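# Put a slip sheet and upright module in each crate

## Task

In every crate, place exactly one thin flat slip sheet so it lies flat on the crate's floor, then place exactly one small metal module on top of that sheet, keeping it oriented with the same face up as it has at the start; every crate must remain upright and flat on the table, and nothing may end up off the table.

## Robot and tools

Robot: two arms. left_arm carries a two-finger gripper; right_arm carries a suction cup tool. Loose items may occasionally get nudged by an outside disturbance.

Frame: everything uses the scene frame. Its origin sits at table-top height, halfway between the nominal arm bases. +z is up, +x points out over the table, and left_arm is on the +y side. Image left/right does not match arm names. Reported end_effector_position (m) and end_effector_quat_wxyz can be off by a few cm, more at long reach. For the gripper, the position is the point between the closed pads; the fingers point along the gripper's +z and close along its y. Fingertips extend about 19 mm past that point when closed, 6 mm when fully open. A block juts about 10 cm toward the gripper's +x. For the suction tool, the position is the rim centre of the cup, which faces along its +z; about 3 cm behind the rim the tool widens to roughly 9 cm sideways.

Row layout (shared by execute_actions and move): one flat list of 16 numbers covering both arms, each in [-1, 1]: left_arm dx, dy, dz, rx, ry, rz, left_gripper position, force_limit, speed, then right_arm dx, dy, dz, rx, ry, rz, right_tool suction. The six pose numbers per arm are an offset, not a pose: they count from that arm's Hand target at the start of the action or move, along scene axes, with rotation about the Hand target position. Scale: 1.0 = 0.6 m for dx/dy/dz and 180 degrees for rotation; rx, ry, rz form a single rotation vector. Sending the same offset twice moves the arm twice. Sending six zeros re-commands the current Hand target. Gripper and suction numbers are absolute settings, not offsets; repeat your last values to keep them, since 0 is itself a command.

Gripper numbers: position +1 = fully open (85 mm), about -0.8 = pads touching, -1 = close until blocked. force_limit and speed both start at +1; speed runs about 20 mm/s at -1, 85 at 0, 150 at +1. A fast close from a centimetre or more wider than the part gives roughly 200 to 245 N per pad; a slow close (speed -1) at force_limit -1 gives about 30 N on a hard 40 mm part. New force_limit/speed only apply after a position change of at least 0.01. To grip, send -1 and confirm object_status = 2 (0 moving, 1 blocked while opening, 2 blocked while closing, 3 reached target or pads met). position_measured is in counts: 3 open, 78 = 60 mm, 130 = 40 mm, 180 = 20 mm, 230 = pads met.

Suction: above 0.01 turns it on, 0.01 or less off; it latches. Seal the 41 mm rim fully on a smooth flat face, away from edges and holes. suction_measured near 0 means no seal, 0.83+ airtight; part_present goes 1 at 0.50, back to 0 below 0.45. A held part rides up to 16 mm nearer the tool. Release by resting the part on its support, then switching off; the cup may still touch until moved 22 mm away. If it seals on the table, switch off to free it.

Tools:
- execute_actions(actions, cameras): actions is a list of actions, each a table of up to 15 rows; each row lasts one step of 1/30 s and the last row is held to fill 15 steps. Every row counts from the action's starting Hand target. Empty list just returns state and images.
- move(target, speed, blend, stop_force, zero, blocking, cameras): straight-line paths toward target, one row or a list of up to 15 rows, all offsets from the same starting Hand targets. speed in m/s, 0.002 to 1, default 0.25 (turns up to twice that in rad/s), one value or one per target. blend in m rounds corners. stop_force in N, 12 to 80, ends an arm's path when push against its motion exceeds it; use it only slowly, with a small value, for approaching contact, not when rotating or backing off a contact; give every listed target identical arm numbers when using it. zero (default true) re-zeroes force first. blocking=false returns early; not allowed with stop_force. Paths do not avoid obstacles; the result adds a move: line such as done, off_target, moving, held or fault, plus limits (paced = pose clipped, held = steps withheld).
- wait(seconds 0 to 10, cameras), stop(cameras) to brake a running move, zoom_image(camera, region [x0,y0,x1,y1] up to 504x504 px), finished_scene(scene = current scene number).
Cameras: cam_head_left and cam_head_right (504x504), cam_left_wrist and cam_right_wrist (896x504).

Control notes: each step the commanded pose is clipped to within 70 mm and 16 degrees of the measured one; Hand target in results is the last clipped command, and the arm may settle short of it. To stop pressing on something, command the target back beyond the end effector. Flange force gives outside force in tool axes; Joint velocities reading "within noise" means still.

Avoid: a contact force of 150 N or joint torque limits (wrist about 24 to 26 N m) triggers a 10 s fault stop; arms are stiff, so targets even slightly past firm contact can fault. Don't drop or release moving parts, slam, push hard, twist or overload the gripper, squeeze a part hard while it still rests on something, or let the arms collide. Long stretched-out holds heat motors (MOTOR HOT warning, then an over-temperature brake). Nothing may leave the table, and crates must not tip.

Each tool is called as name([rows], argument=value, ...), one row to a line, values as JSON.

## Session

execute_actions(actions=[])

Scene clock: 0.00 s.
left_arm: end_effector_position=(+0.8718, +0.0039, +0.1643) position_measured=3 object_status=3 end_effector_quat_wxyz=(+0.272, +0.798, +0.055, +0.535) | right_arm: end_effector_position=(+0.1565, -0.1887, +0.1843) suction_measured=0.01 part_present=0 end_effector_quat_wxyz=(-0.085, -0.357, +0.923, -0.116)
Joint positions: left_arm=[-0.457 0.769 0.504 -1.176 -0.048 -1.414] | right_arm=[1.498 -0.499 -0.665 -0.052 -1.689 -0.753]
Joint velocities: within noise
Flange force (N): no reading
Hand target: left_arm +0.8718, +0.0039, +0.1643; +0.272, +0.798, +0.055, +0.535 | right_arm +0.1565, -0.1887, +0.1843; -0.085, -0.357, +0.923, -0.116
camera_calibration:
cam_left_wrist: T_world_to_cam=[[-0.0557318, -0.838056, 0.54273, -0.0113011], [-0.662521, -0.375625, -0.648053, 0.709281], [0.746967, -0.395687, -0.534295, -0.432896], [0, 0, 0, 1]] pos_world=[0.792642, 0.0856613, 0.234491]
cam_right_wrist: T_world_to_cam=[[0.694725, -0.685416, 0.218088, -0.281308], [-0.649807, -0.468078, 0.598877, -0.0617981], [-0.308398, -0.55777, -0.770574, 0.142335], [0, 0, 0, 1]] pos_world=[0.19917, -0.142349, 0.208039]

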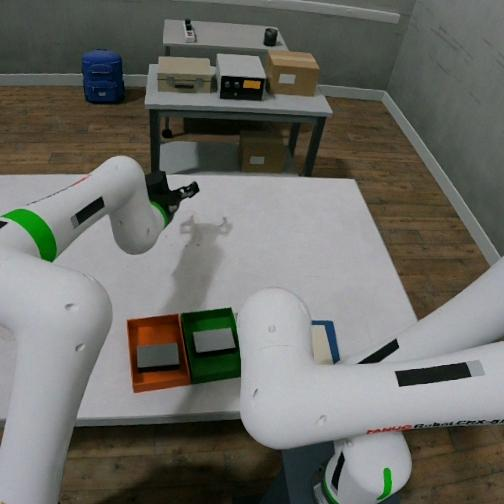

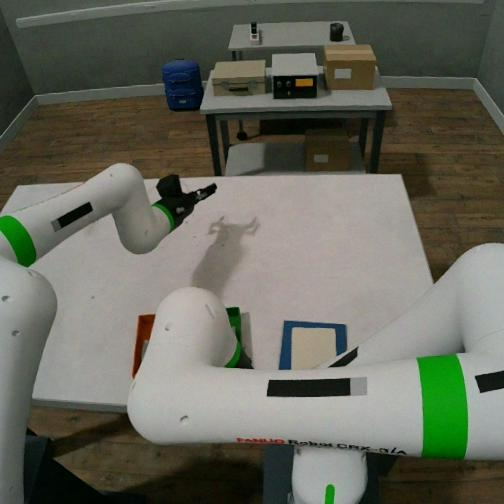

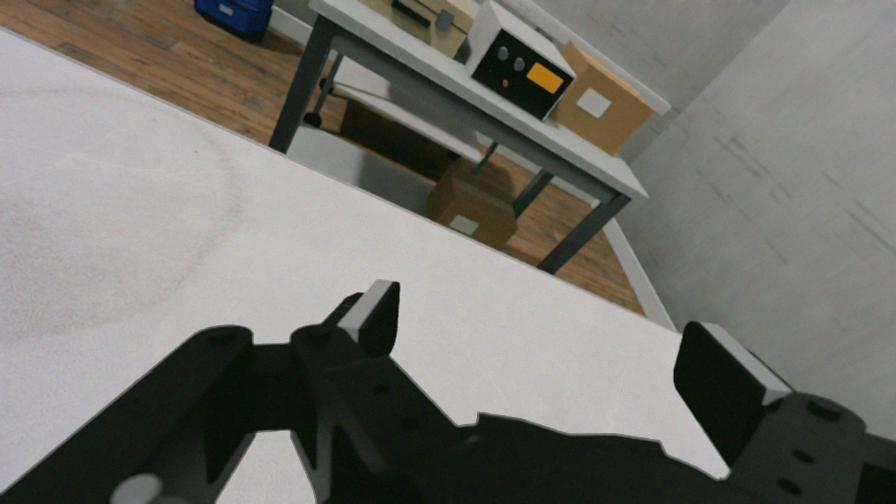

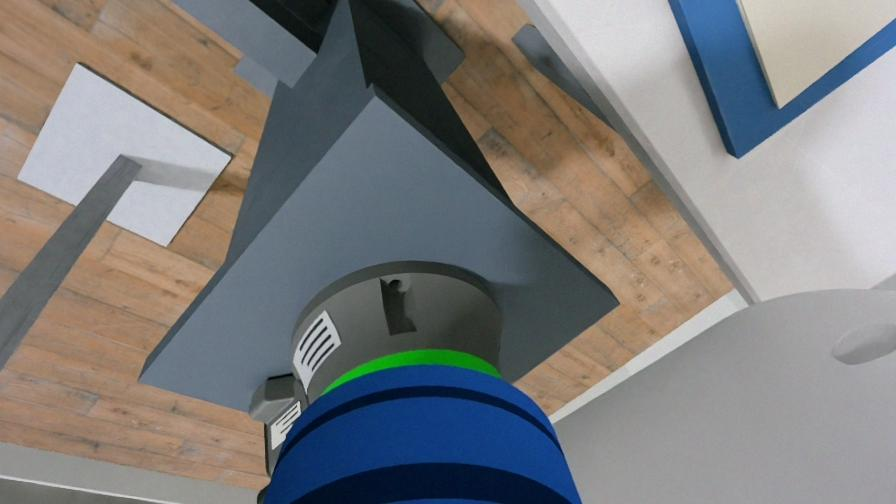

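move([
  [-0.1,0.2,0.1,0,0,0,1,1,1,0,0.0,0.3,0.0,0,0,0],
  [-0.3,0.75,0.3,0,0,0,1,1,1,0.45,0.22,0.25,0.0758,-0.0556,-0.2334,0],
], speed=[0.15,0.25], blend=[0.02,0])

Scene clock: 25.57 s.
left_arm: end_effector_position=(+0.6918, +0.4539, +0.3444) position_measured=3 object_status=3 end_effector_quat_wxyz=(+0.272, +0.798, +0.055, +0.535) | right_arm: end_effector_position=(+0.4265, -0.0566, +0.3343) suction_measured=0.01 part_present=0 end_effector_quat_wxyz=(+0.000, +0.001, +1.000, +0.000)
Joint positions: left_arm=[0.16 -0.004 -0.103 -1.935 0.588 -0.779] | right_arm=[0.875 0.075 0.157 0 -1.654 -0.87]
Joint velocities: within noise
Flange force (N): left_arm=[0.8 -6.0 1.0] | right_arm=[12.8 -6.5 5.9]
Hand target: left_arm +0.6918, +0.4539, +0.3443; +0.272, +0.798, +0.055, +0.535 | right_arm +0.4265, -0.0567, +0.3343; +0.000, +0.001, +1.000, +0.000
Off the commanded pose: left_arm 0.000 m, 0 deg | right_arm 0.000 m, 0 deg.
move: done
camera_calibration:
cam_left_wrist: T_world_to_cam=[[-0.0558319, -0.838069, 0.5427, 0.258038], [-0.662468, -0.375574, -0.648136, 0.875644], [0.747007, -0.395708, -0.534225, -0.0241629], [0, 0, 0, 1]] pos_world=[0.612543, 0.535561, 0.414591]
cam_right_wrist: T_world_to_cam=[[0.0167739, -0.997253, 0.0721457, -0.0907891], [-0.917649, 0.013298, 0.397169, 0.294558], [-0.397037, -0.0728666, -0.914906, 0.528367], [0, 0, 0, 1]] pos_world=[0.481605, -0.0559565, 0.372966]

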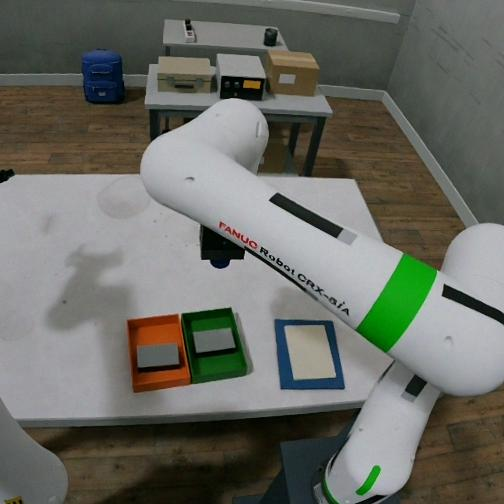

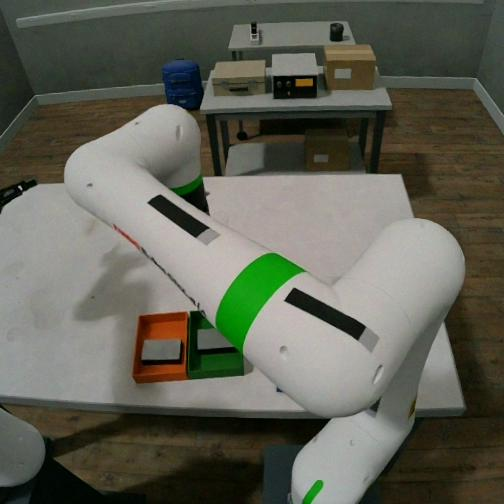

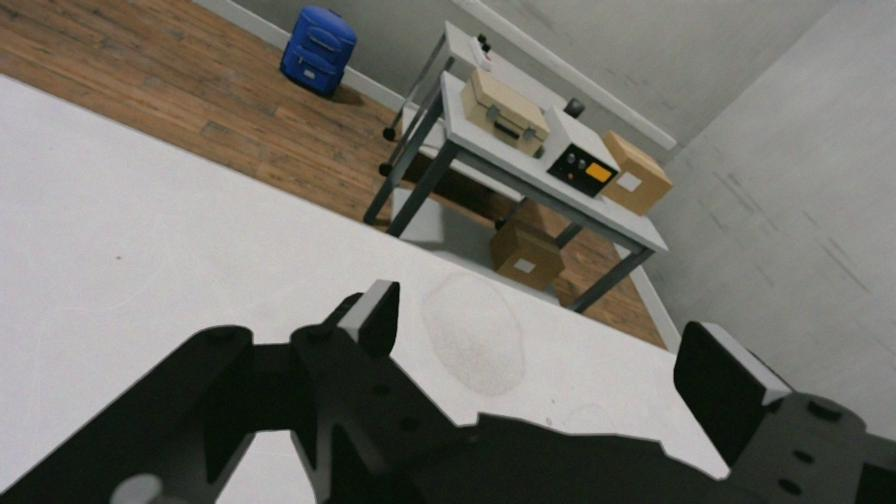

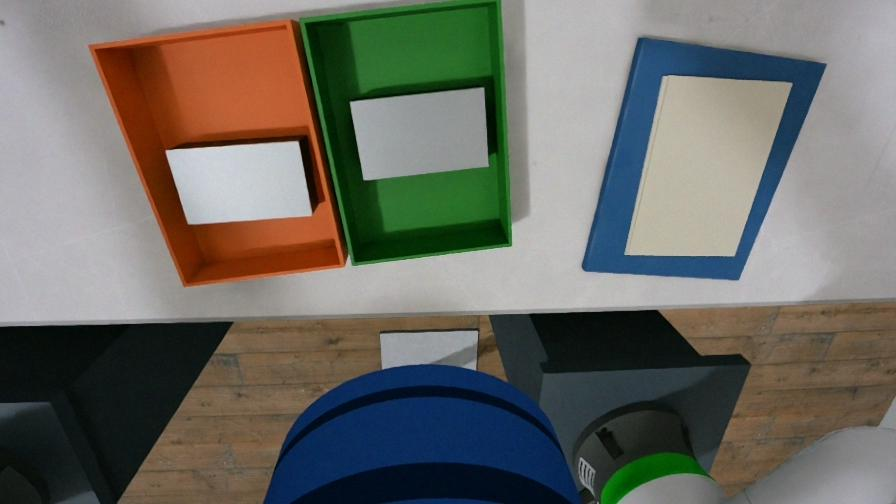

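move(target=[0,0,0,0,0,0,1,1,1,0.004,-0.0085,-0.415,0,0,0.0356,0], cameras=["cam_right_wrist"])

Scene clock: 52.67 s.
left_arm: end_effector_position=(+0.6918, +0.4539, +0.3443) position_measured=3 object_status=3 end_effector_quat_wxyz=(+0.272, +0.798, +0.055, +0.535) | right_arm: end_effector_position=(+0.4290, -0.0618, +0.0853) suction_measured=0.01 part_present=0 end_effector_quat_wxyz=(+0.000, -0.055, +0.998, +0.000)
Joint positions: left_arm=[0.16 -0.004 -0.103 -1.935 0.588 -0.779] | right_arm=[0.864 0.199 -0.302 0 -1.07 -0.747]
Joint velocities: within noise
Flange force (N): left_arm=[0.7 -4.3 0.0] | right_arm=[12.6 -4.1 -1.2]
Hand target: left_arm +0.6918, +0.4539, +0.3443; +0.272, +0.798, +0.055, +0.535 | right_arm +0.4289, -0.0618, +0.0853; +0.000, -0.055, +0.998, +0.000
Off the commanded pose: left_arm 0.000 m, 0 deg | right_arm 0.000 m, 0 deg.
move: done
camera_calibration:
cam_right_wrist: T_world_to_cam=[[0.128033, -0.989126, 0.0723691, -0.125235], [-0.913416, -0.0891765, 0.397139, 0.38756], [-0.386367, -0.11695, -0.914901, 0.293822], [0, 0, 0, 1]] pos_world=[0.483561, -0.0549494, 0.123966]
Images, in order (width x height): cam_right_wrist 896x504.

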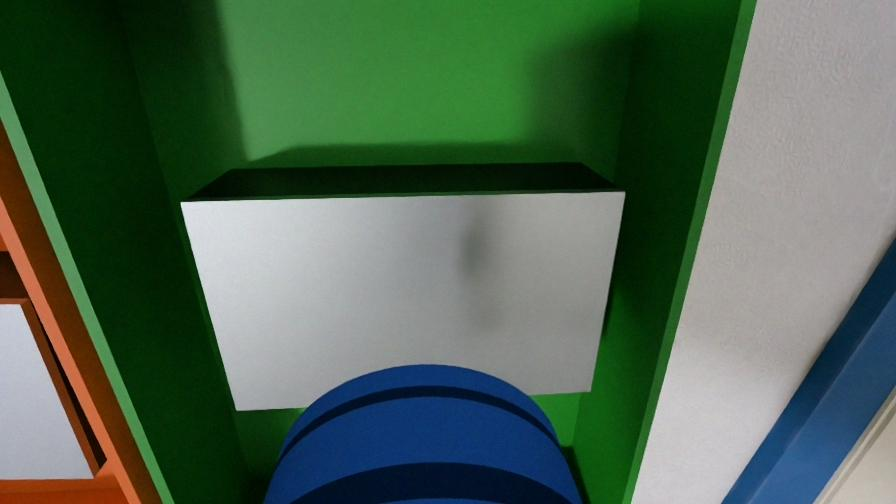

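move(target=[0,0,0,0,0,0,1,1,1,-0.006,0.004,-0.13,0,0,0,1], speed=0.02, stop_force=12, cameras=["cam_right_wrist"])

move([
  [0,0,0,0,0,0,1,1,1,0,0,0.05,0,0,0,1],
  [0,0,0,0,0,0,1,1,1,0,0,0.16,0,0,0,1],
  [0,0,0,0,0,0,1,1,1,0.35,0.0,0.16,0,0,0,1],
  [0,0,0,0,0,0,1,1,1,0.35,0.0,0.035,0,0,0,1],
], speed=[0.06,0.15,0.2,0.1], blend=[0,0.03,0.03,0], cameras=["cam_head_left","cam_right_wrist"])

move(target=[0,0,0,0,0,0,1,1,1,0,0,-0.08,0,0,0,1], speed=0.02, stop_force=12, cameras=["cam_right_wrist"])

Scene clock: 71.87 s.
left_arm: end_effector_position=(+0.6918, +0.4539, +0.3443) position_measured=3 object_status=3 end_effector_quat_wxyz=(+0.272, +0.798, +0.055, +0.535) | right_arm: end_effector_position=(+0.4258, -0.0596, +0.0175) suction_measured=1.00 part_present=1 end_effector_quat_wxyz=(+0.000, -0.055, +0.998, +0.000)
Joint positions: left_arm=[0.16 -0.004 -0.103 -1.935 0.588 -0.779] | right_arm=[0.872 0.292 -0.372 0 -0.907 -0.756]
Joint velocities: within noise
Flange force (N): left_arm=[0.4 -4.0 0.1] | right_arm=[23.6 -6.2 -44.7]
Hand target: left_arm +0.6918, +0.4539, +0.3443; +0.272, +0.798, +0.055, +0.535 | right_arm +0.4258, -0.0596, +0.0175; +0.000, -0.055, +0.998, +0.000 (not the last commanded pose)
Off the commanded pose: left_arm 0.000 m, 0 deg | right_arm 0.010 m, 0 deg.
move: contact (right_arm)
camera_calibration:
cam_right_wrist: T_world_to_cam=[[0.128039, -0.989141, 0.0721517, -0.117753], [-0.913411, -0.0892678, 0.397129, 0.411804], [-0.386376, -0.116752, -0.914922, 0.230959], [0, 0, 0, 1]] pos_world=[0.48046, -0.0527481, 0.0562663]
Images, in order (width x height): cam_right_wrist 896x504.

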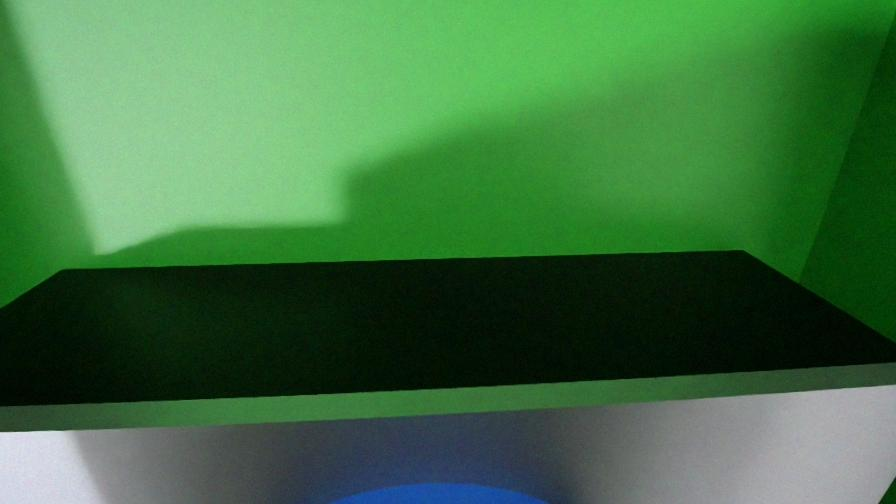

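Scene clock: 74.97 s.
left_arm: end_effector_position=(+0.6918, +0.4539, +0.3443) position_measured=3 object_status=3 end_effector_quat_wxyz=(+0.272, +0.798, +0.055, +0.535) | right_arm: end_effector_position=(+0.6358, -0.0596, +0.0386) suction_measured=1.00 part_present=1 end_effector_quat_wxyz=(+0.000, -0.055, +0.998, +0.000)
Joint positions: left_arm=[0.16 -0.004 -0.103 -1.935 0.588 -0.779] | right_arm=[0.616 0.667 0.251 0 -1.155 -0.499]
Joint velocities: within noise
Flange force (N): left_arm=[0.6 -4.4 -0.1] | right_arm=[19.2 -3.6 -2.4]
Hand target: left_arm +0.6918, +0.4539, +0.3443; +0.272, +0.798, +0.055, +0.535 | right_arm +0.6358, -0.0596, +0.0385; +0.000, -0.055, +0.998, +0.000
Off the commanded pose: left_arm 0.000 m, 0 deg | right_arm 0.000 m, 0 deg.
move: done
camera_calibration:
cam_right_wrist: T_world_to_cam=[[0.128002, -0.989154, 0.0720468, -0.146221], [-0.913378, -0.0892648, 0.397205, 0.595243], [-0.386465, -0.116649, -0.914898, 0.331365], [0, 0, 0, 1]] pos_world=[0.69046, -0.0528475, 0.0772665]
Images, in order (width x height): cam_head_left 504x504, cam_right_wrist 896x504.

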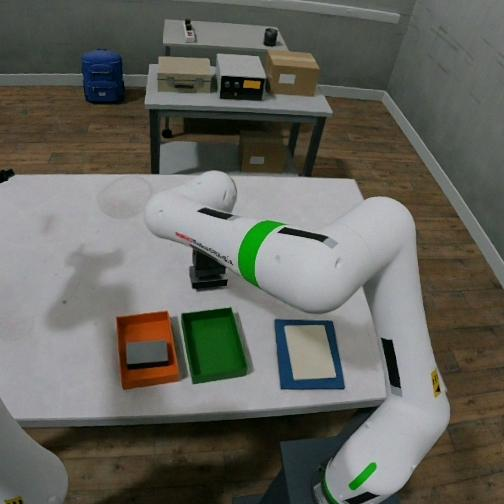

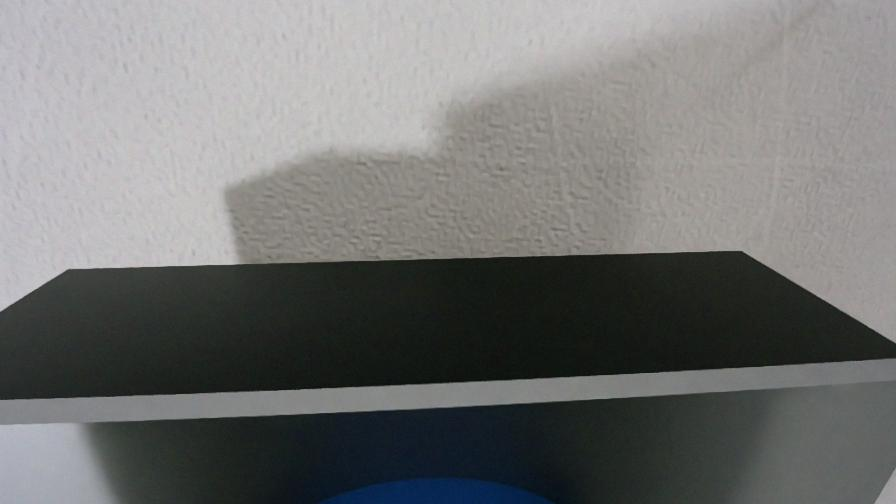

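Scene clock: 76.73 s.
left_arm: end_effector_position=(+0.6918, +0.4539, +0.3443) position_measured=3 object_status=3 end_effector_quat_wxyz=(+0.272, +0.798, +0.055, +0.535) | right_arm: end_effector_position=(+0.6360, -0.0596, +0.0151) suction_measured=1.00 part_present=1 end_effector_quat_wxyz=(+0.000, -0.055, +0.998, +0.000)
Joint positions: left_arm=[0.16 -0.004 -0.103 -1.935 0.588 -0.779] | right_arm=[0.616 0.692 0.232 0.001 -1.111 -0.499]
Joint velocities: within noise
Flange force (N): left_arm=[0.5 -4.2 0.0] | right_arm=[20.0 -2.0 -27.1]
Hand target: left_arm +0.6918, +0.4539, +0.3443; +0.272, +0.798, +0.055, +0.535 | right_arm +0.6359, -0.0596, +0.0151; +0.000, -0.055, +0.998, +0.000 (not the last commanded pose)
Off the commanded pose: left_arm 0.000 m, 0 deg | right_arm 0.025 m, 0 deg.
move: contact (right_arm)
camera_calibration:
cam_right_wrist: T_world_to_cam=[[0.12811, -0.989132, 0.0721542, -0.144628], [-0.913524, -0.0893683, 0.396847, 0.604746], [-0.386086, -0.116754, -0.915044, 0.309736], [0, 0, 0, 1]] pos_world=[0.690562, -0.0528479, 0.0538661]
Images, in order (width x height): cam_right_wrist 896x504.

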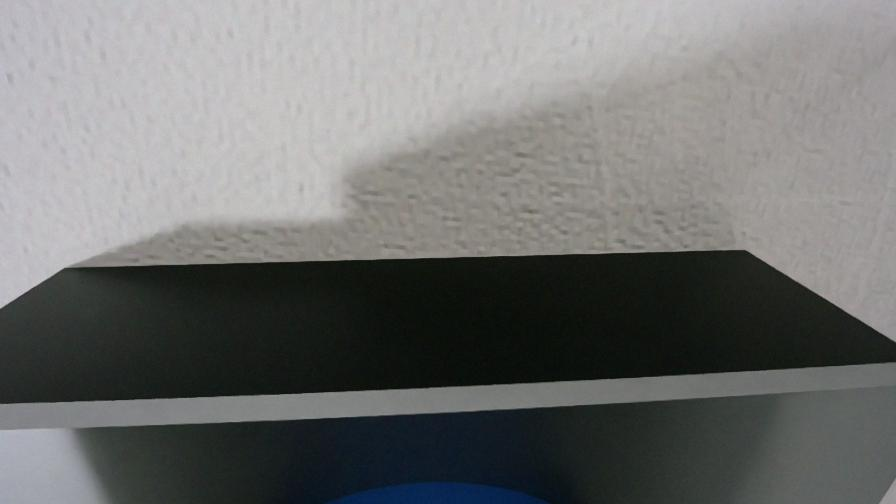

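move([
  [0,0,0,0,0,0,1,1,1,0,0,0,0,0,0,0],
  [0,0,0,0,0,0,1,1,1,0,0,0.05,0,0,0,0],
  [0,0,0,0,0,0,1,1,1,-0.2815,0.003,0.4,0,0,0,0],
], speed=[0.05,0.04,0.2], cameras=["cam_right_wrist"])

zoom_image(camera="cam_right_wrist", region=[230, 0, 620, 390])

move(target=[0,0,0,0,0,0,1,1,1,-0.045,-0.437,0,0,0,-0.09,0], cameras=["cam_right_wrist"])

zoom_image(camera="cam_right_wrist", region=[310, 50, 570, 330])

Scene clock: 89.17 s.
left_arm: end_effector_position=(+0.6918, +0.4539, +0.3443) position_measured=3 object_status=3 end_effector_quat_wxyz=(+0.272, +0.798, +0.055, +0.535) | right_arm: end_effector_position=(+0.4669, -0.0578, +0.2549) suction_measured=0.01 part_present=0 end_effector_quat_wxyz=(+0.000, -0.055, +0.998, +0.000)
Joint positions: left_arm=[0.16 -0.004 -0.103 -1.935 0.588 -0.779] | right_arm=[0.811 0.161 0.068 0 -1.479 -0.694]
Joint velocities: within noise
Flange force (N): left_arm=[0.7 -4.4 -0.1] | right_arm=[15.0 -5.1 2.7]
Hand target: left_arm +0.6918, +0.4539, +0.3443; +0.272, +0.798, +0.055, +0.535 | right_arm +0.4670, -0.0578, +0.2551; +0.000, -0.055, +0.998, +0.000
Off the commanded pose: left_arm 0.000 m, 0 deg | right_arm 0.000 m, 0 deg.
move: done
camera_calibration:
cam_right_wrist: T_world_to_cam=[[0.128003, -0.989154, 0.0720322, -0.138409], [-0.913342, -0.0892614, 0.397289, 0.355135], [-0.38655, -0.116644, -0.914862, 0.464319], [0, 0, 0, 1]] pos_world=[0.521559, -0.0510475, 0.293667]
Images, in order (width x height): cam_right_wrist 896x504.

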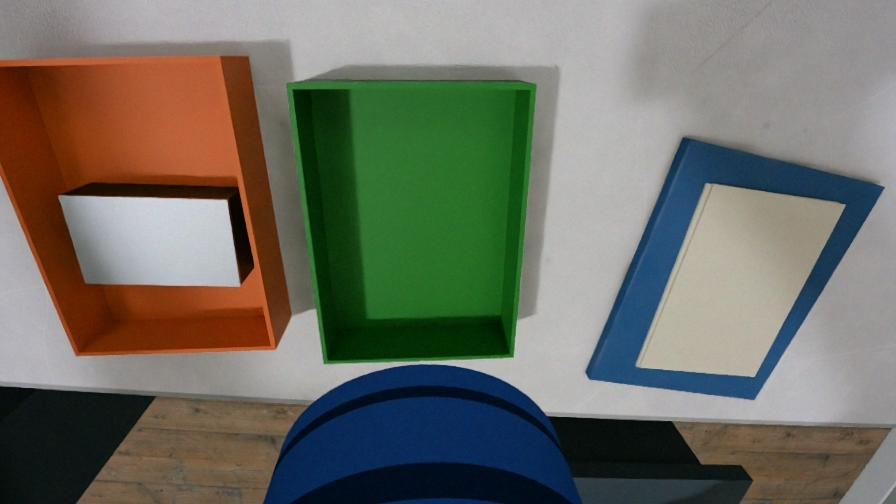

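Scaled by 1.292.

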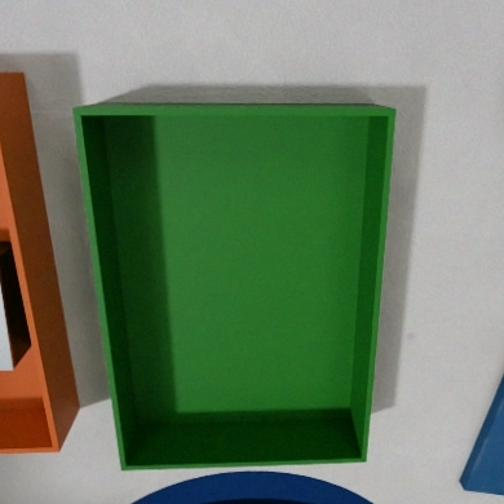

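Scene clock: 90.67 s.
left_arm: end_effector_position=(+0.6918, +0.4539, +0.3443) position_measured=3 object_status=3 end_effector_quat_wxyz=(+0.272, +0.798, +0.055, +0.535) | right_arm: end_effector_position=(+0.4400, -0.3200, +0.2551) suction_measured=0.01 part_present=0 end_effector_quat_wxyz=(+0.000, +0.086, +0.996, +0.000)
Joint positions: left_arm=[0.16 -0.004 -0.103 -1.935 0.588 -0.779] | right_arm=[0.338 -0.098 -0.198 0 -1.471 -0.504]
Joint velocities: within noise
Flange force (N): left_arm=[0.4 -3.9 0.3] | right_arm=[14.3 0.7 4.1]
Hand target: left_arm +0.6918, +0.4539, +0.3443; +0.272, +0.798, +0.055, +0.535 | right_arm +0.4400, -0.3200, +0.2551; +0.000, +0.086, +0.996, +0.000
Off the commanded pose: left_arm 0.000 m, 0 deg | right_arm 0.000 m, 0 deg.
move: done
camera_calibration:
cam_right_wrist: T_world_to_cam=[[-0.152951, -0.9856, 0.072099, -0.269571], [-0.902151, 0.169037, 0.396926, 0.384891], [-0.403398, -0.00433376, -0.915014, 0.466773], [0, 0, 0, 1]] pos_world=[0.494293, -0.328728, 0.293766]
Images, in order (width x height): cam_right_wrist 896x504.

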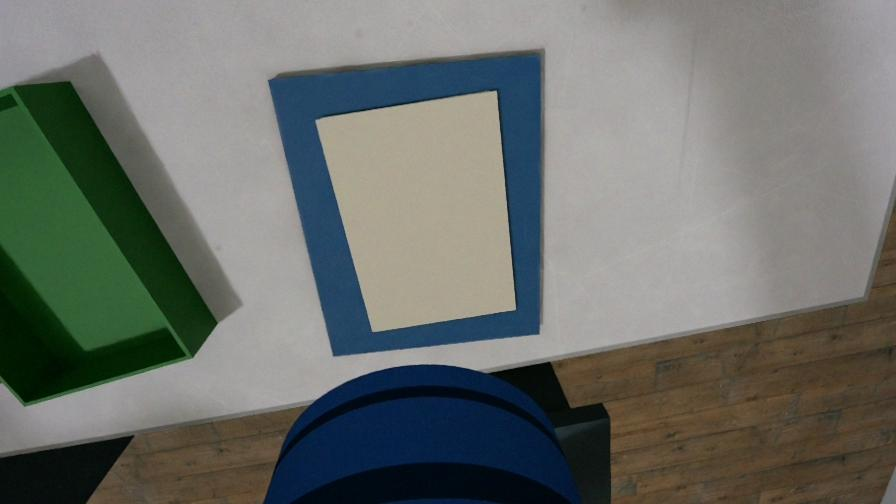

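Scaled by 1.800.

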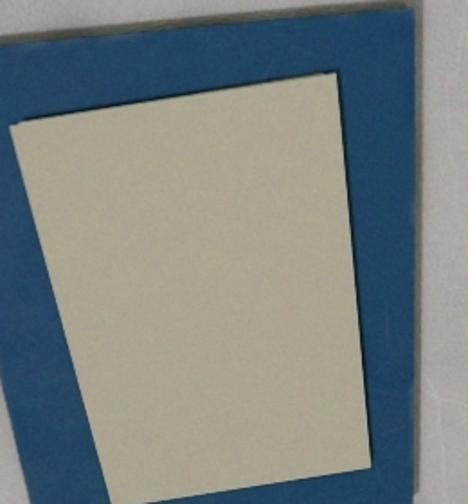

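move(target=[0,0,0,0,0,0,1,1,1,-0.1375,0.0027,-0.35,0,0,0.052,0], cameras=["cam_right_wrist"])

move(target=[0,0,0,0,0,0,1,1,1,0,0,-0.13,0,0,0,1], speed=0.02, stop_force=12, cameras=[])

move([
  [0,0,0,0,0,0,1,1,1,0,0,0.04,0,0,0,1],
  [0,0,0,0,0,0,1,1,1,0,0,0.3,0,0,0,1],
], speed=[0.03,0.12], cameras=["cam_right_wrist","cam_head_left","cam_head_right"])

zoom_image(camera="cam_head_left", region=[180, 210, 380, 410])

Scene clock: 128.00 s.
left_arm: end_effector_position=(+0.6918, +0.4539, +0.3443) position_measured=3 object_status=3 end_effector_quat_wxyz=(+0.272, +0.798, +0.055, +0.535) | right_arm: end_effector_position=(+0.3575, -0.3184, +0.0451) suction_measured=0.01 part_present=0 end_effector_quat_wxyz=(+0.000, +0.004, +1.000, +0.000)
Joint positions: left_arm=[0.16 -0.004 -0.103 -1.935 0.588 -0.779] | right_arm=[0.431 -0.119 -0.745 0 -0.945 -0.433]
Joint velocities: within noise
Flange force (N): left_arm=[0.1 -4.4 0.5] | right_arm=[13.6 2.8 -3.0]
Hand target: left_arm +0.6918, +0.4539, +0.3443; +0.272, +0.798, +0.055, +0.535 | right_arm +0.3575, -0.3184, +0.0451; +0.000, +0.004, +1.000, +0.000
Off the commanded pose: left_arm 0.000 m, 0 deg | right_arm 0.000 m, 0 deg.
move: done
camera_calibration:
cam_right_wrist: T_world_to_cam=[[0.00929793, -0.997357, 0.0720606, -0.327188], [-0.917658, 0.0201189, 0.396861, 0.351661], [-0.397262, -0.069817, -0.915046, 0.218404], [0, 0, 0, 1]] pos_world=[0.41251, -0.31815, 0.0838662]
Images, in order (width x height): cam_right_wrist 896x504.

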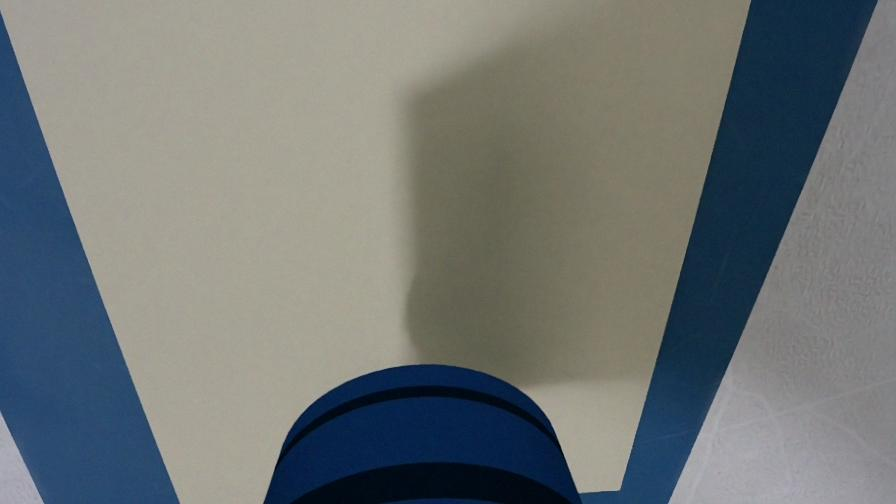

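Scene clock: 130.97 s.
left_arm: end_effector_position=(+0.6918, +0.4539, +0.3443) position_measured=3 object_status=3 end_effector_quat_wxyz=(+0.272, +0.798, +0.055, +0.535) | right_arm: end_effector_position=(+0.3576, -0.3183, -0.0024) suction_measured=1.00 part_present=1 end_effector_quat_wxyz=(+0.000, +0.004, +1.000, +0.000)
Joint positions: left_arm=[0.16 -0.004 -0.103 -1.935 0.588 -0.779] | right_arm=[0.431 -0.015 -0.795 0.001 -0.791 -0.433]
Joint velocities: within noise
Flange force (N): left_arm=[0.5 -4.4 0.2] | right_arm=[21.3 5.2 -41.4]
Hand target: left_arm +0.6918, +0.4539, +0.3443; +0.272, +0.798, +0.055, +0.535 | right_arm +0.3575, -0.3184, -0.0024; +0.000, +0.004, +1.000, +0.000 (not the last commanded pose)
Off the commanded pose: left_arm 0.000 m, 0 deg | right_arm 0.030 m, 0 deg.
move: contact (right_arm)
No camera images: "cameras" was empty.

Scene clock: 133.40 s.
left_arm: end_effector_position=(+0.6918, +0.4539, +0.3443) position_measured=3 object_status=3 end_effector_quat_wxyz=(+0.272, +0.798, +0.055, +0.535) | right_arm: end_effector_position=(+0.3576, -0.3184, +0.1776) suction_measured=1.00 part_present=1 end_effector_quat_wxyz=(+0.000, +0.004, +1.000, +0.000)
Joint positions: left_arm=[0.16 -0.004 -0.103 -1.935 0.588 -0.779] | right_arm=[0.431 -0.29 -0.538 0.001 -1.323 -0.433]
Joint velocities: within noise
Flange force (N): left_arm=[0.6 -4.1 0.3] | right_arm=[11.1 2.4 2.2]
Hand target: left_arm +0.6918, +0.4539, +0.3443; +0.272, +0.798, +0.055, +0.535 | right_arm +0.3575, -0.3184, +0.1776; +0.000, +0.004, +1.000, +0.000
Off the commanded pose: left_arm 0.000 m, 0 deg | right_arm 0.000 m, 0 deg.
move: done
camera_calibration:
cam_right_wrist: T_world_to_cam=[[0.00946299, -0.997345, 0.0722054, -0.336826], [-0.917659, 0.0200251, 0.396864, 0.299178], [-0.397256, -0.0700154, -0.915033, 0.339527], [0, 0, 0, 1]] pos_world=[0.41261, -0.318151, 0.216266]
Images, in order (width x height): cam_head_left 504x504, cam_head_right 504x504, cam_right_wrist 896x504.

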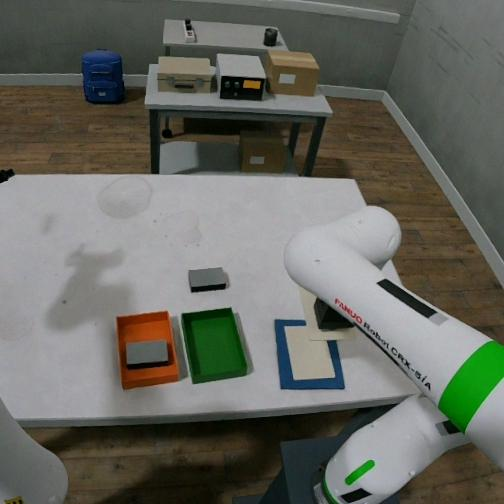

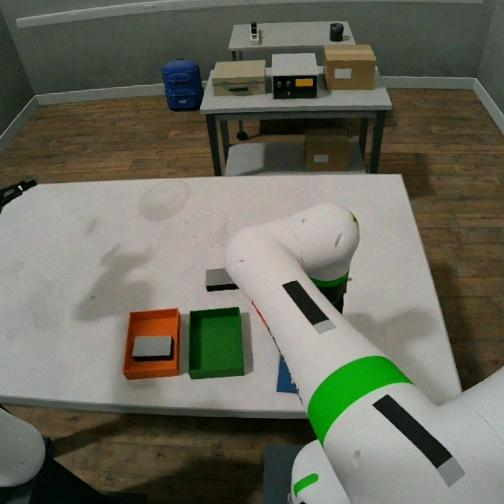

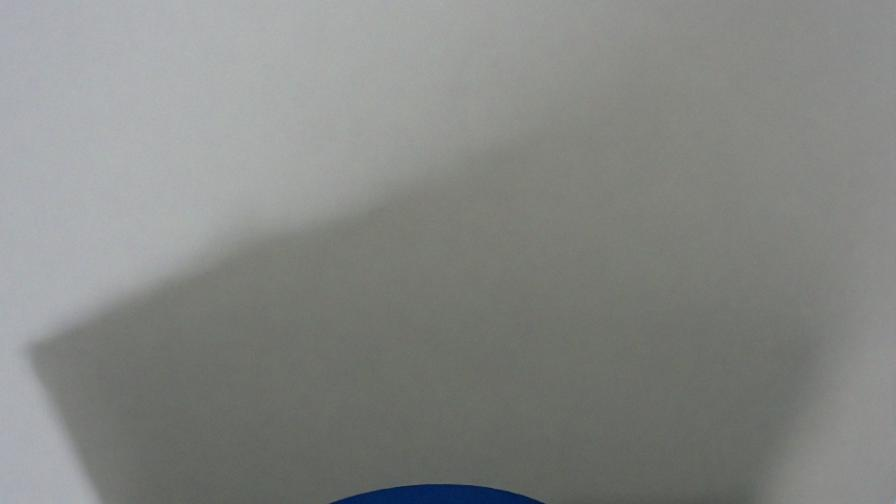

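Scaled by 2.520.

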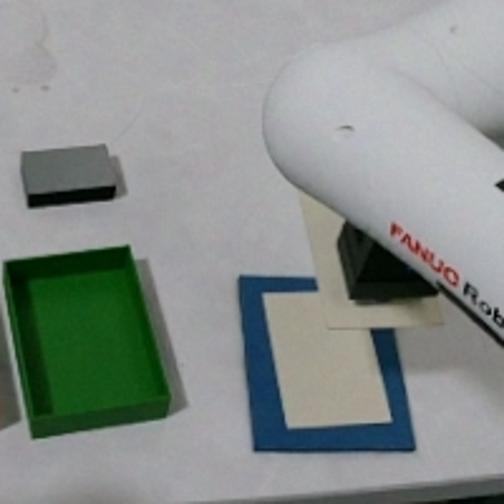

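move([
  [0,0,0,0,0,0,1,1,1,0.0457,0.4182,0,0,0,0.0411,1],
  [0,0,0,0,0,0,1,1,1,0.0457,0.4182,-0.21,0,0,0.0411,1],
], speed=[0.2,0.1])

zoom_image(camera="cam_head_left", region=[100, 280, 280, 410])

Scene clock: 141.43 s.
left_arm: end_effector_position=(+0.6918, +0.4539, +0.3443) position_measured=3 object_status=3 end_effector_quat_wxyz=(+0.272, +0.798, +0.055, +0.535) | right_arm: end_effector_position=(+0.3849, -0.0674, +0.0516) suction_measured=1.00 part_present=1 end_effector_quat_wxyz=(+0.000, -0.060, +0.998, +0.000)
Joint positions: left_arm=[0.16 -0.004 -0.103 -1.935 0.588 -0.779] | right_arm=[0.934 0.153 -0.449 0 -0.968 -0.808]
Joint velocities: within noise
Flange force (N): left_arm=[0.7 -4.6 0.5] | right_arm=[12.9 -4.8 -2.8]
Hand target: left_arm +0.6918, +0.4539, +0.3443; +0.272, +0.798, +0.055, +0.535 | right_arm +0.3850, -0.0674, +0.0516; +0.000, -0.060, +0.998, +0.000
Off the commanded pose: left_arm 0.000 m, 0 deg | right_arm 0.000 m, 0 deg.
move: done
camera_calibration:
cam_left_wrist: T_world_to_cam=[[-0.0557318, -0.838056, 0.54273, 0.258101], [-0.662521, -0.375625, -0.648053, 0.875708], [0.746967, -0.395687, -0.534295, -0.024209], [0, 0, 0, 1]] pos_world=[0.612642, 0.535661, 0.414491]
cam_right_wrist: T_world_to_cam=[[0.137553, -0.987883, 0.0718728, -0.126263], [-0.912577, -0.0981877, 0.396942, 0.359312], [-0.385075, -0.12019, -0.915025, 0.244602], [0, 0, 0, 1]] pos_world=[0.439458, -0.0600543, 0.0902663]

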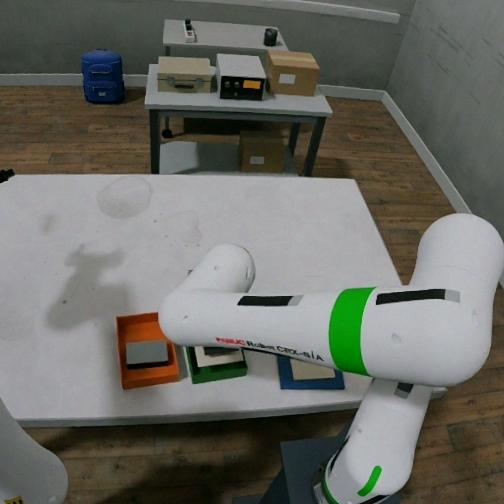

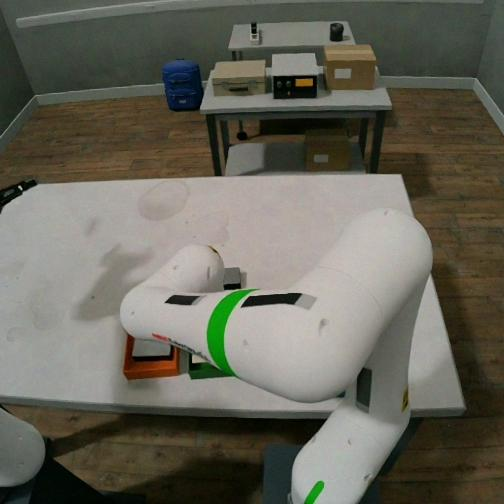

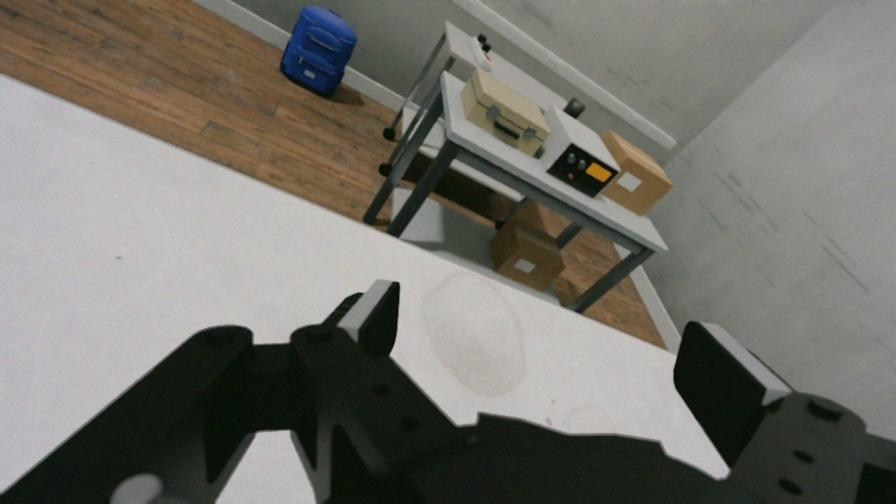

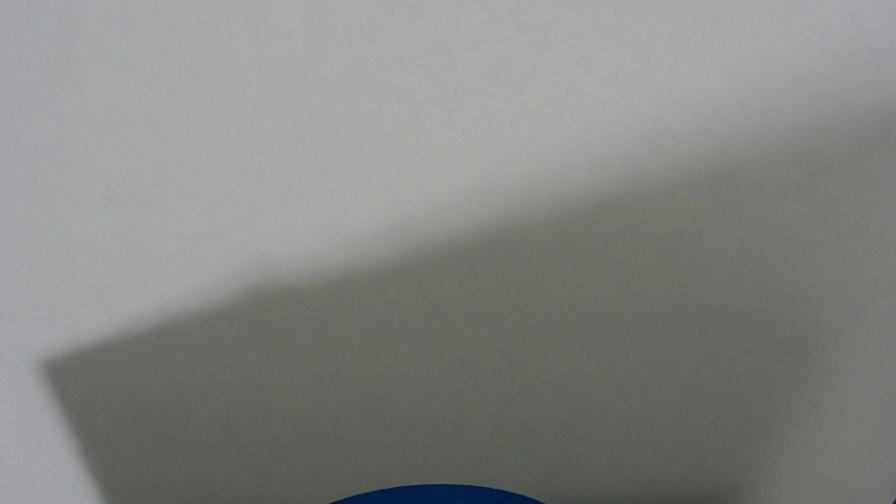

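Scaled by 2.800.

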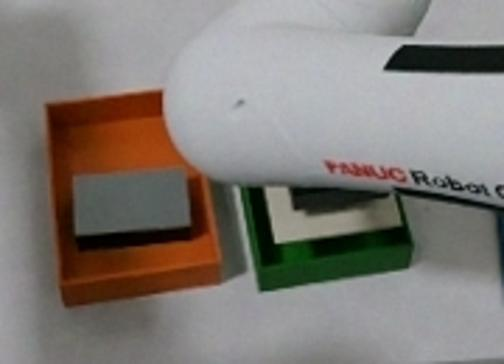

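move(target=[0,0,0,0,0,0,1,1,1,0,0,-0.11,0,0,0,1], speed=0.02, stop_force=12, cameras=[])

move([
  [0,0,0,0,0,0,1,1,1,0,0,0,0,0,0,0],
  [0,0,0,0,0,0,1,1,1,0,0,0.05,0,0,0,0],
  [0,0,0,0,0,0,1,1,1,0.133,0.02,0.444,0,0,0,0],
], speed=[0.05,0.03,0.2], cameras=["cam_right_wrist"])

move(target=[0,0,0,0,0,0,1,1,1,0.285,-0.008,-0.29,0,0,0,0], cameras=["cam_right_wrist"])

Scene clock: 153.67 s.
left_arm: end_effector_position=(+0.6918, +0.4539, +0.3443) position_measured=3 object_status=3 end_effector_quat_wxyz=(+0.272, +0.798, +0.055, +0.535) | right_arm: end_effector_position=(+0.3850, -0.0673, -0.0114) suction_measured=1.00 part_present=1 end_effector_quat_wxyz=(+0.000, -0.060, +0.998, +0.000)
Joint positions: left_arm=[0.16 -0.004 -0.103 -1.935 0.588 -0.779] | right_arm=[0.934 0.262 -0.501 0 -0.807 -0.808]
Joint velocities: within noise
Flange force (N): left_arm=[0.7 -4.8 0.5] | right_arm=[17.3 -4.2 -38.5]
Hand target: left_arm +0.6918, +0.4539, +0.3443; +0.272, +0.798, +0.055, +0.535 | right_arm +0.3850, -0.0674, -0.0114; +0.000, -0.060, +0.998, +0.000 (not the last commanded pose)
Off the commanded pose: left_arm 0.000 m, 0 deg | right_arm 0.003 m, 0 deg.
move: contact (right_arm)
No camera images: "cameras" was empty.

Scene clock: 156.87 s.
left_arm: end_effector_position=(+0.6918, +0.4539, +0.3443) position_measured=3 object_status=3 end_effector_quat_wxyz=(+0.272, +0.798, +0.055, +0.535) | right_arm: end_effector_position=(+0.4648, -0.0554, +0.2550) suction_measured=0.01 part_present=0 end_effector_quat_wxyz=(+0.000, -0.060, +0.998, +0.000)
Joint positions: left_arm=[0.16 -0.004 -0.103 -1.935 0.588 -0.779] | right_arm=[0.817 0.159 0.066 0 -1.478 -0.691]
Joint velocities: within noise
Flange force (N): left_arm=[0.6 -4.4 0.3] | right_arm=[15.3 -5.3 3.9]
Hand target: left_arm +0.6918, +0.4539, +0.3443; +0.272, +0.798, +0.055, +0.535 | right_arm +0.4648, -0.0554, +0.2550; +0.000, -0.060, +0.998, +0.000
Off the commanded pose: left_arm 0.000 m, 0 deg | right_arm 0.000 m, 0 deg.
move: done
camera_calibration:
cam_right_wrist: T_world_to_cam=[[0.137625, -0.987874, 0.0718628, -0.140059], [-0.912653, -0.0982845, 0.396743, 0.352722], [-0.38487, -0.120188, -0.915112, 0.462939], [0, 0, 0, 1]] pos_world=[0.519359, -0.0480542, 0.293766]
Images, in order (width x height): cam_right_wrist 896x504.

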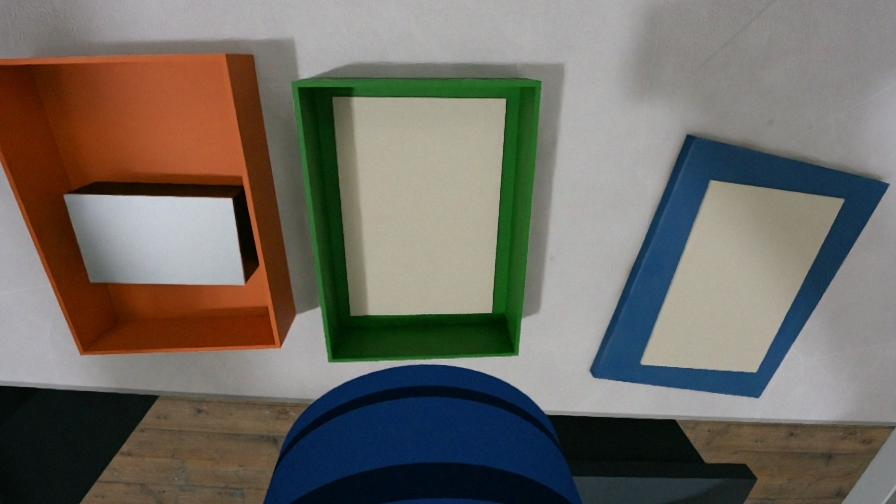

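Scene clock: 158.30 s.
left_arm: end_effector_position=(+0.6918, +0.4539, +0.3443) position_measured=3 object_status=3 end_effector_quat_wxyz=(+0.272, +0.798, +0.055, +0.535) | right_arm: end_effector_position=(+0.6359, -0.0602, +0.0811) suction_measured=0.01 part_present=0 end_effector_quat_wxyz=(+0.000, -0.060, +0.998, +0.000)
Joint positions: left_arm=[0.16 -0.004 -0.103 -1.935 0.588 -0.779] | right_arm=[0.615 0.626 0.292 0 -1.236 -0.488]
Joint velocities: within noise
Flange force (N): left_arm=[0.5 -4.2 0.5] | right_arm=[19.6 -3.6 -1.8]
Hand target: left_arm +0.6918, +0.4539, +0.3443; +0.272, +0.798, +0.055, +0.535 | right_arm +0.6358, -0.0602, +0.0810; +0.000, -0.060, +0.998, +0.000
Off the commanded pose: left_arm 0.000 m, 0 deg | right_arm 0.000 m, 0 deg.
move: done
camera_calibration:
cam_right_wrist: T_world_to_cam=[[0.137653, -0.987862, 0.0719799, -0.155871], [-0.912737, -0.0982903, 0.396548, 0.57739], [-0.384659, -0.120285, -0.915188, 0.368896], [0, 0, 0, 1]] pos_world=[0.690361, -0.0528547, 0.119866]
Images, in order (width x height): cam_right_wrist 896x504.

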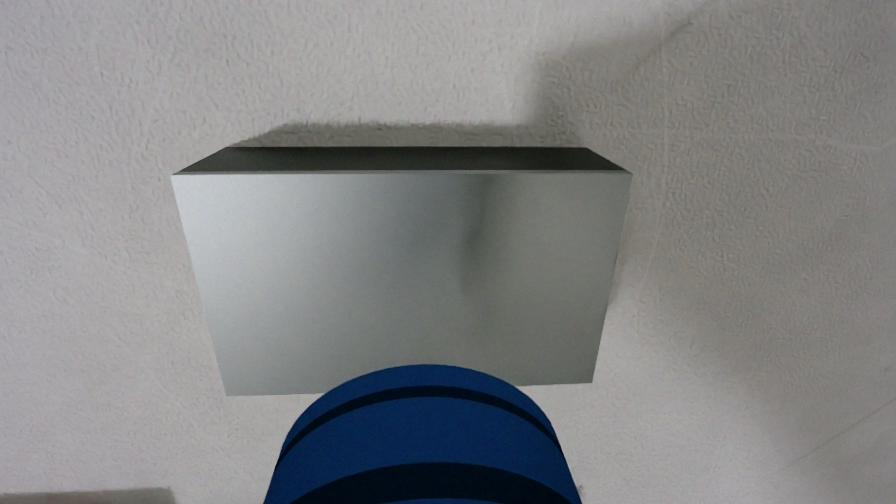

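move(target=[0,0,0,0,0,0,1,1,1,0,0,-0.13,0,0,0,1], speed=0.02, stop_force=12, cameras=[])

move([
  [0,0,0,0,0,0,1,1,1,0,0,0.05,0,0,0,1],
  [0,0,0,0,0,0,1,1,1,0,0,0.16,0,0,0,1],
  [0,0,0,0,0,0,1,1,1,-0.3753,0,0.16,0,0,0,1],
  [0,0,0,0,0,0,1,1,1,-0.3753,0,0.042,0,0,0,1],
], speed=[0.06,0.15,0.2,0.08], blend=[0,0.03,0.02,0], cameras=["cam_head_left","cam_right_wrist"])

Scene clock: 170.13 s.
left_arm: end_effector_position=(+0.6918, +0.4539, +0.3443) position_measured=3 object_status=3 end_effector_quat_wxyz=(+0.272, +0.798, +0.055, +0.535) | right_arm: end_effector_position=(+0.6359, -0.0601, +0.0149) suction_measured=1.00 part_present=1 end_effector_quat_wxyz=(+0.000, -0.060, +0.998, +0.000)
Joint positions: left_arm=[0.16 -0.004 -0.103 -1.935 0.588 -0.779] | right_arm=[0.615 0.691 0.231 0 -1.11 -0.488]
Joint velocities: within noise
Flange force (N): left_arm=[0.5 -4.6 0.5] | right_arm=[23.8 -2.2 -38.7]
Hand target: left_arm +0.6918, +0.4539, +0.3443; +0.272, +0.798, +0.055, +0.535 | right_arm +0.6359, -0.0601, +0.0149; +0.000, -0.060, +0.998, +0.000 (not the last commanded pose)
Off the commanded pose: left_arm 0.000 m, 0 deg | right_arm 0.012 m, 0 deg.
move: contact (right_arm)
No camera images: "cameras" was empty.

Scene clock: 173.43 s.
left_arm: end_effector_position=(+0.6918, +0.4539, +0.3443) position_measured=3 object_status=3 end_effector_quat_wxyz=(+0.272, +0.798, +0.055, +0.535) | right_arm: end_effector_position=(+0.4107, -0.0601, +0.0401) suction_measured=1.00 part_present=1 end_effector_quat_wxyz=(+0.000, -0.060, +0.998, +0.000)
Joint positions: left_arm=[0.16 -0.004 -0.103 -1.935 0.588 -0.779] | right_arm=[0.898 0.228 -0.39 0.001 -0.952 -0.771]
Joint velocities: within noise
Flange force (N): left_arm=[0.3 -4.4 0.4] | right_arm=[14.2 -5.3 -3.6]
Hand target: left_arm +0.6918, +0.4539, +0.3443; +0.272, +0.798, +0.055, +0.535 | right_arm +0.4107, -0.0601, +0.0401; +0.000, -0.060, +0.998, +0.000
Off the commanded pose: left_arm 0.000 m, 0 deg | right_arm 0.000 m, 0 deg.
move: done
camera_calibration:
cam_right_wrist: T_world_to_cam=[[0.137565, -0.987902, 0.0715968, -0.121764], [-0.912793, -0.0983781, 0.396397, 0.388236], [-0.384557, -0.119883, -0.915283, 0.24478], [0, 0, 0, 1]] pos_world=[0.465261, -0.0527522, 0.078866]
Images, in order (width x height): cam_head_left 504x504, cam_right_wrist 896x504.

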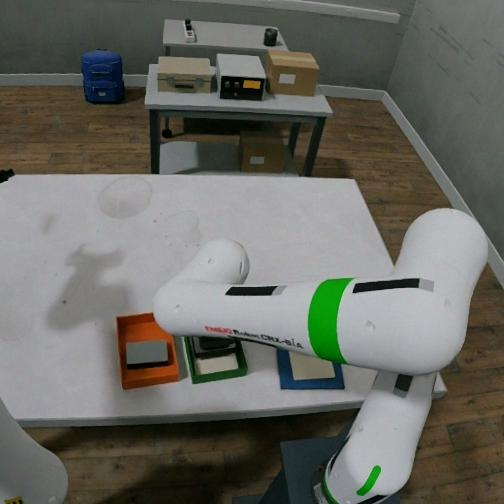

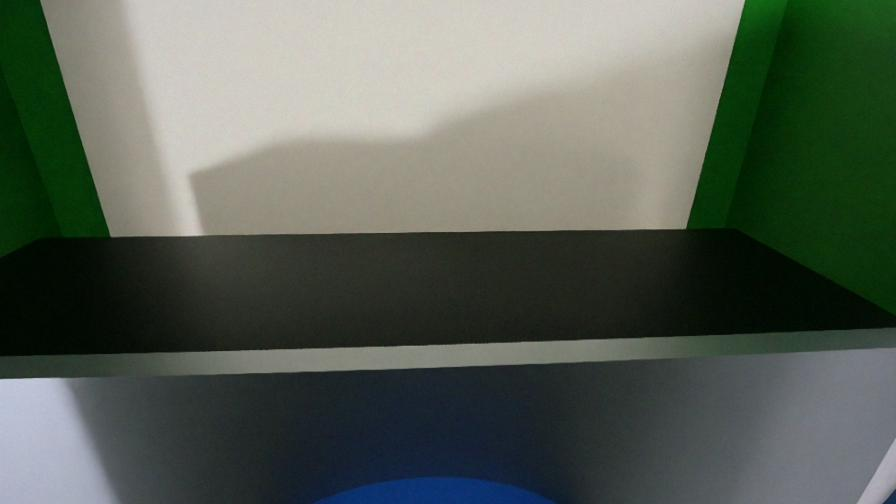

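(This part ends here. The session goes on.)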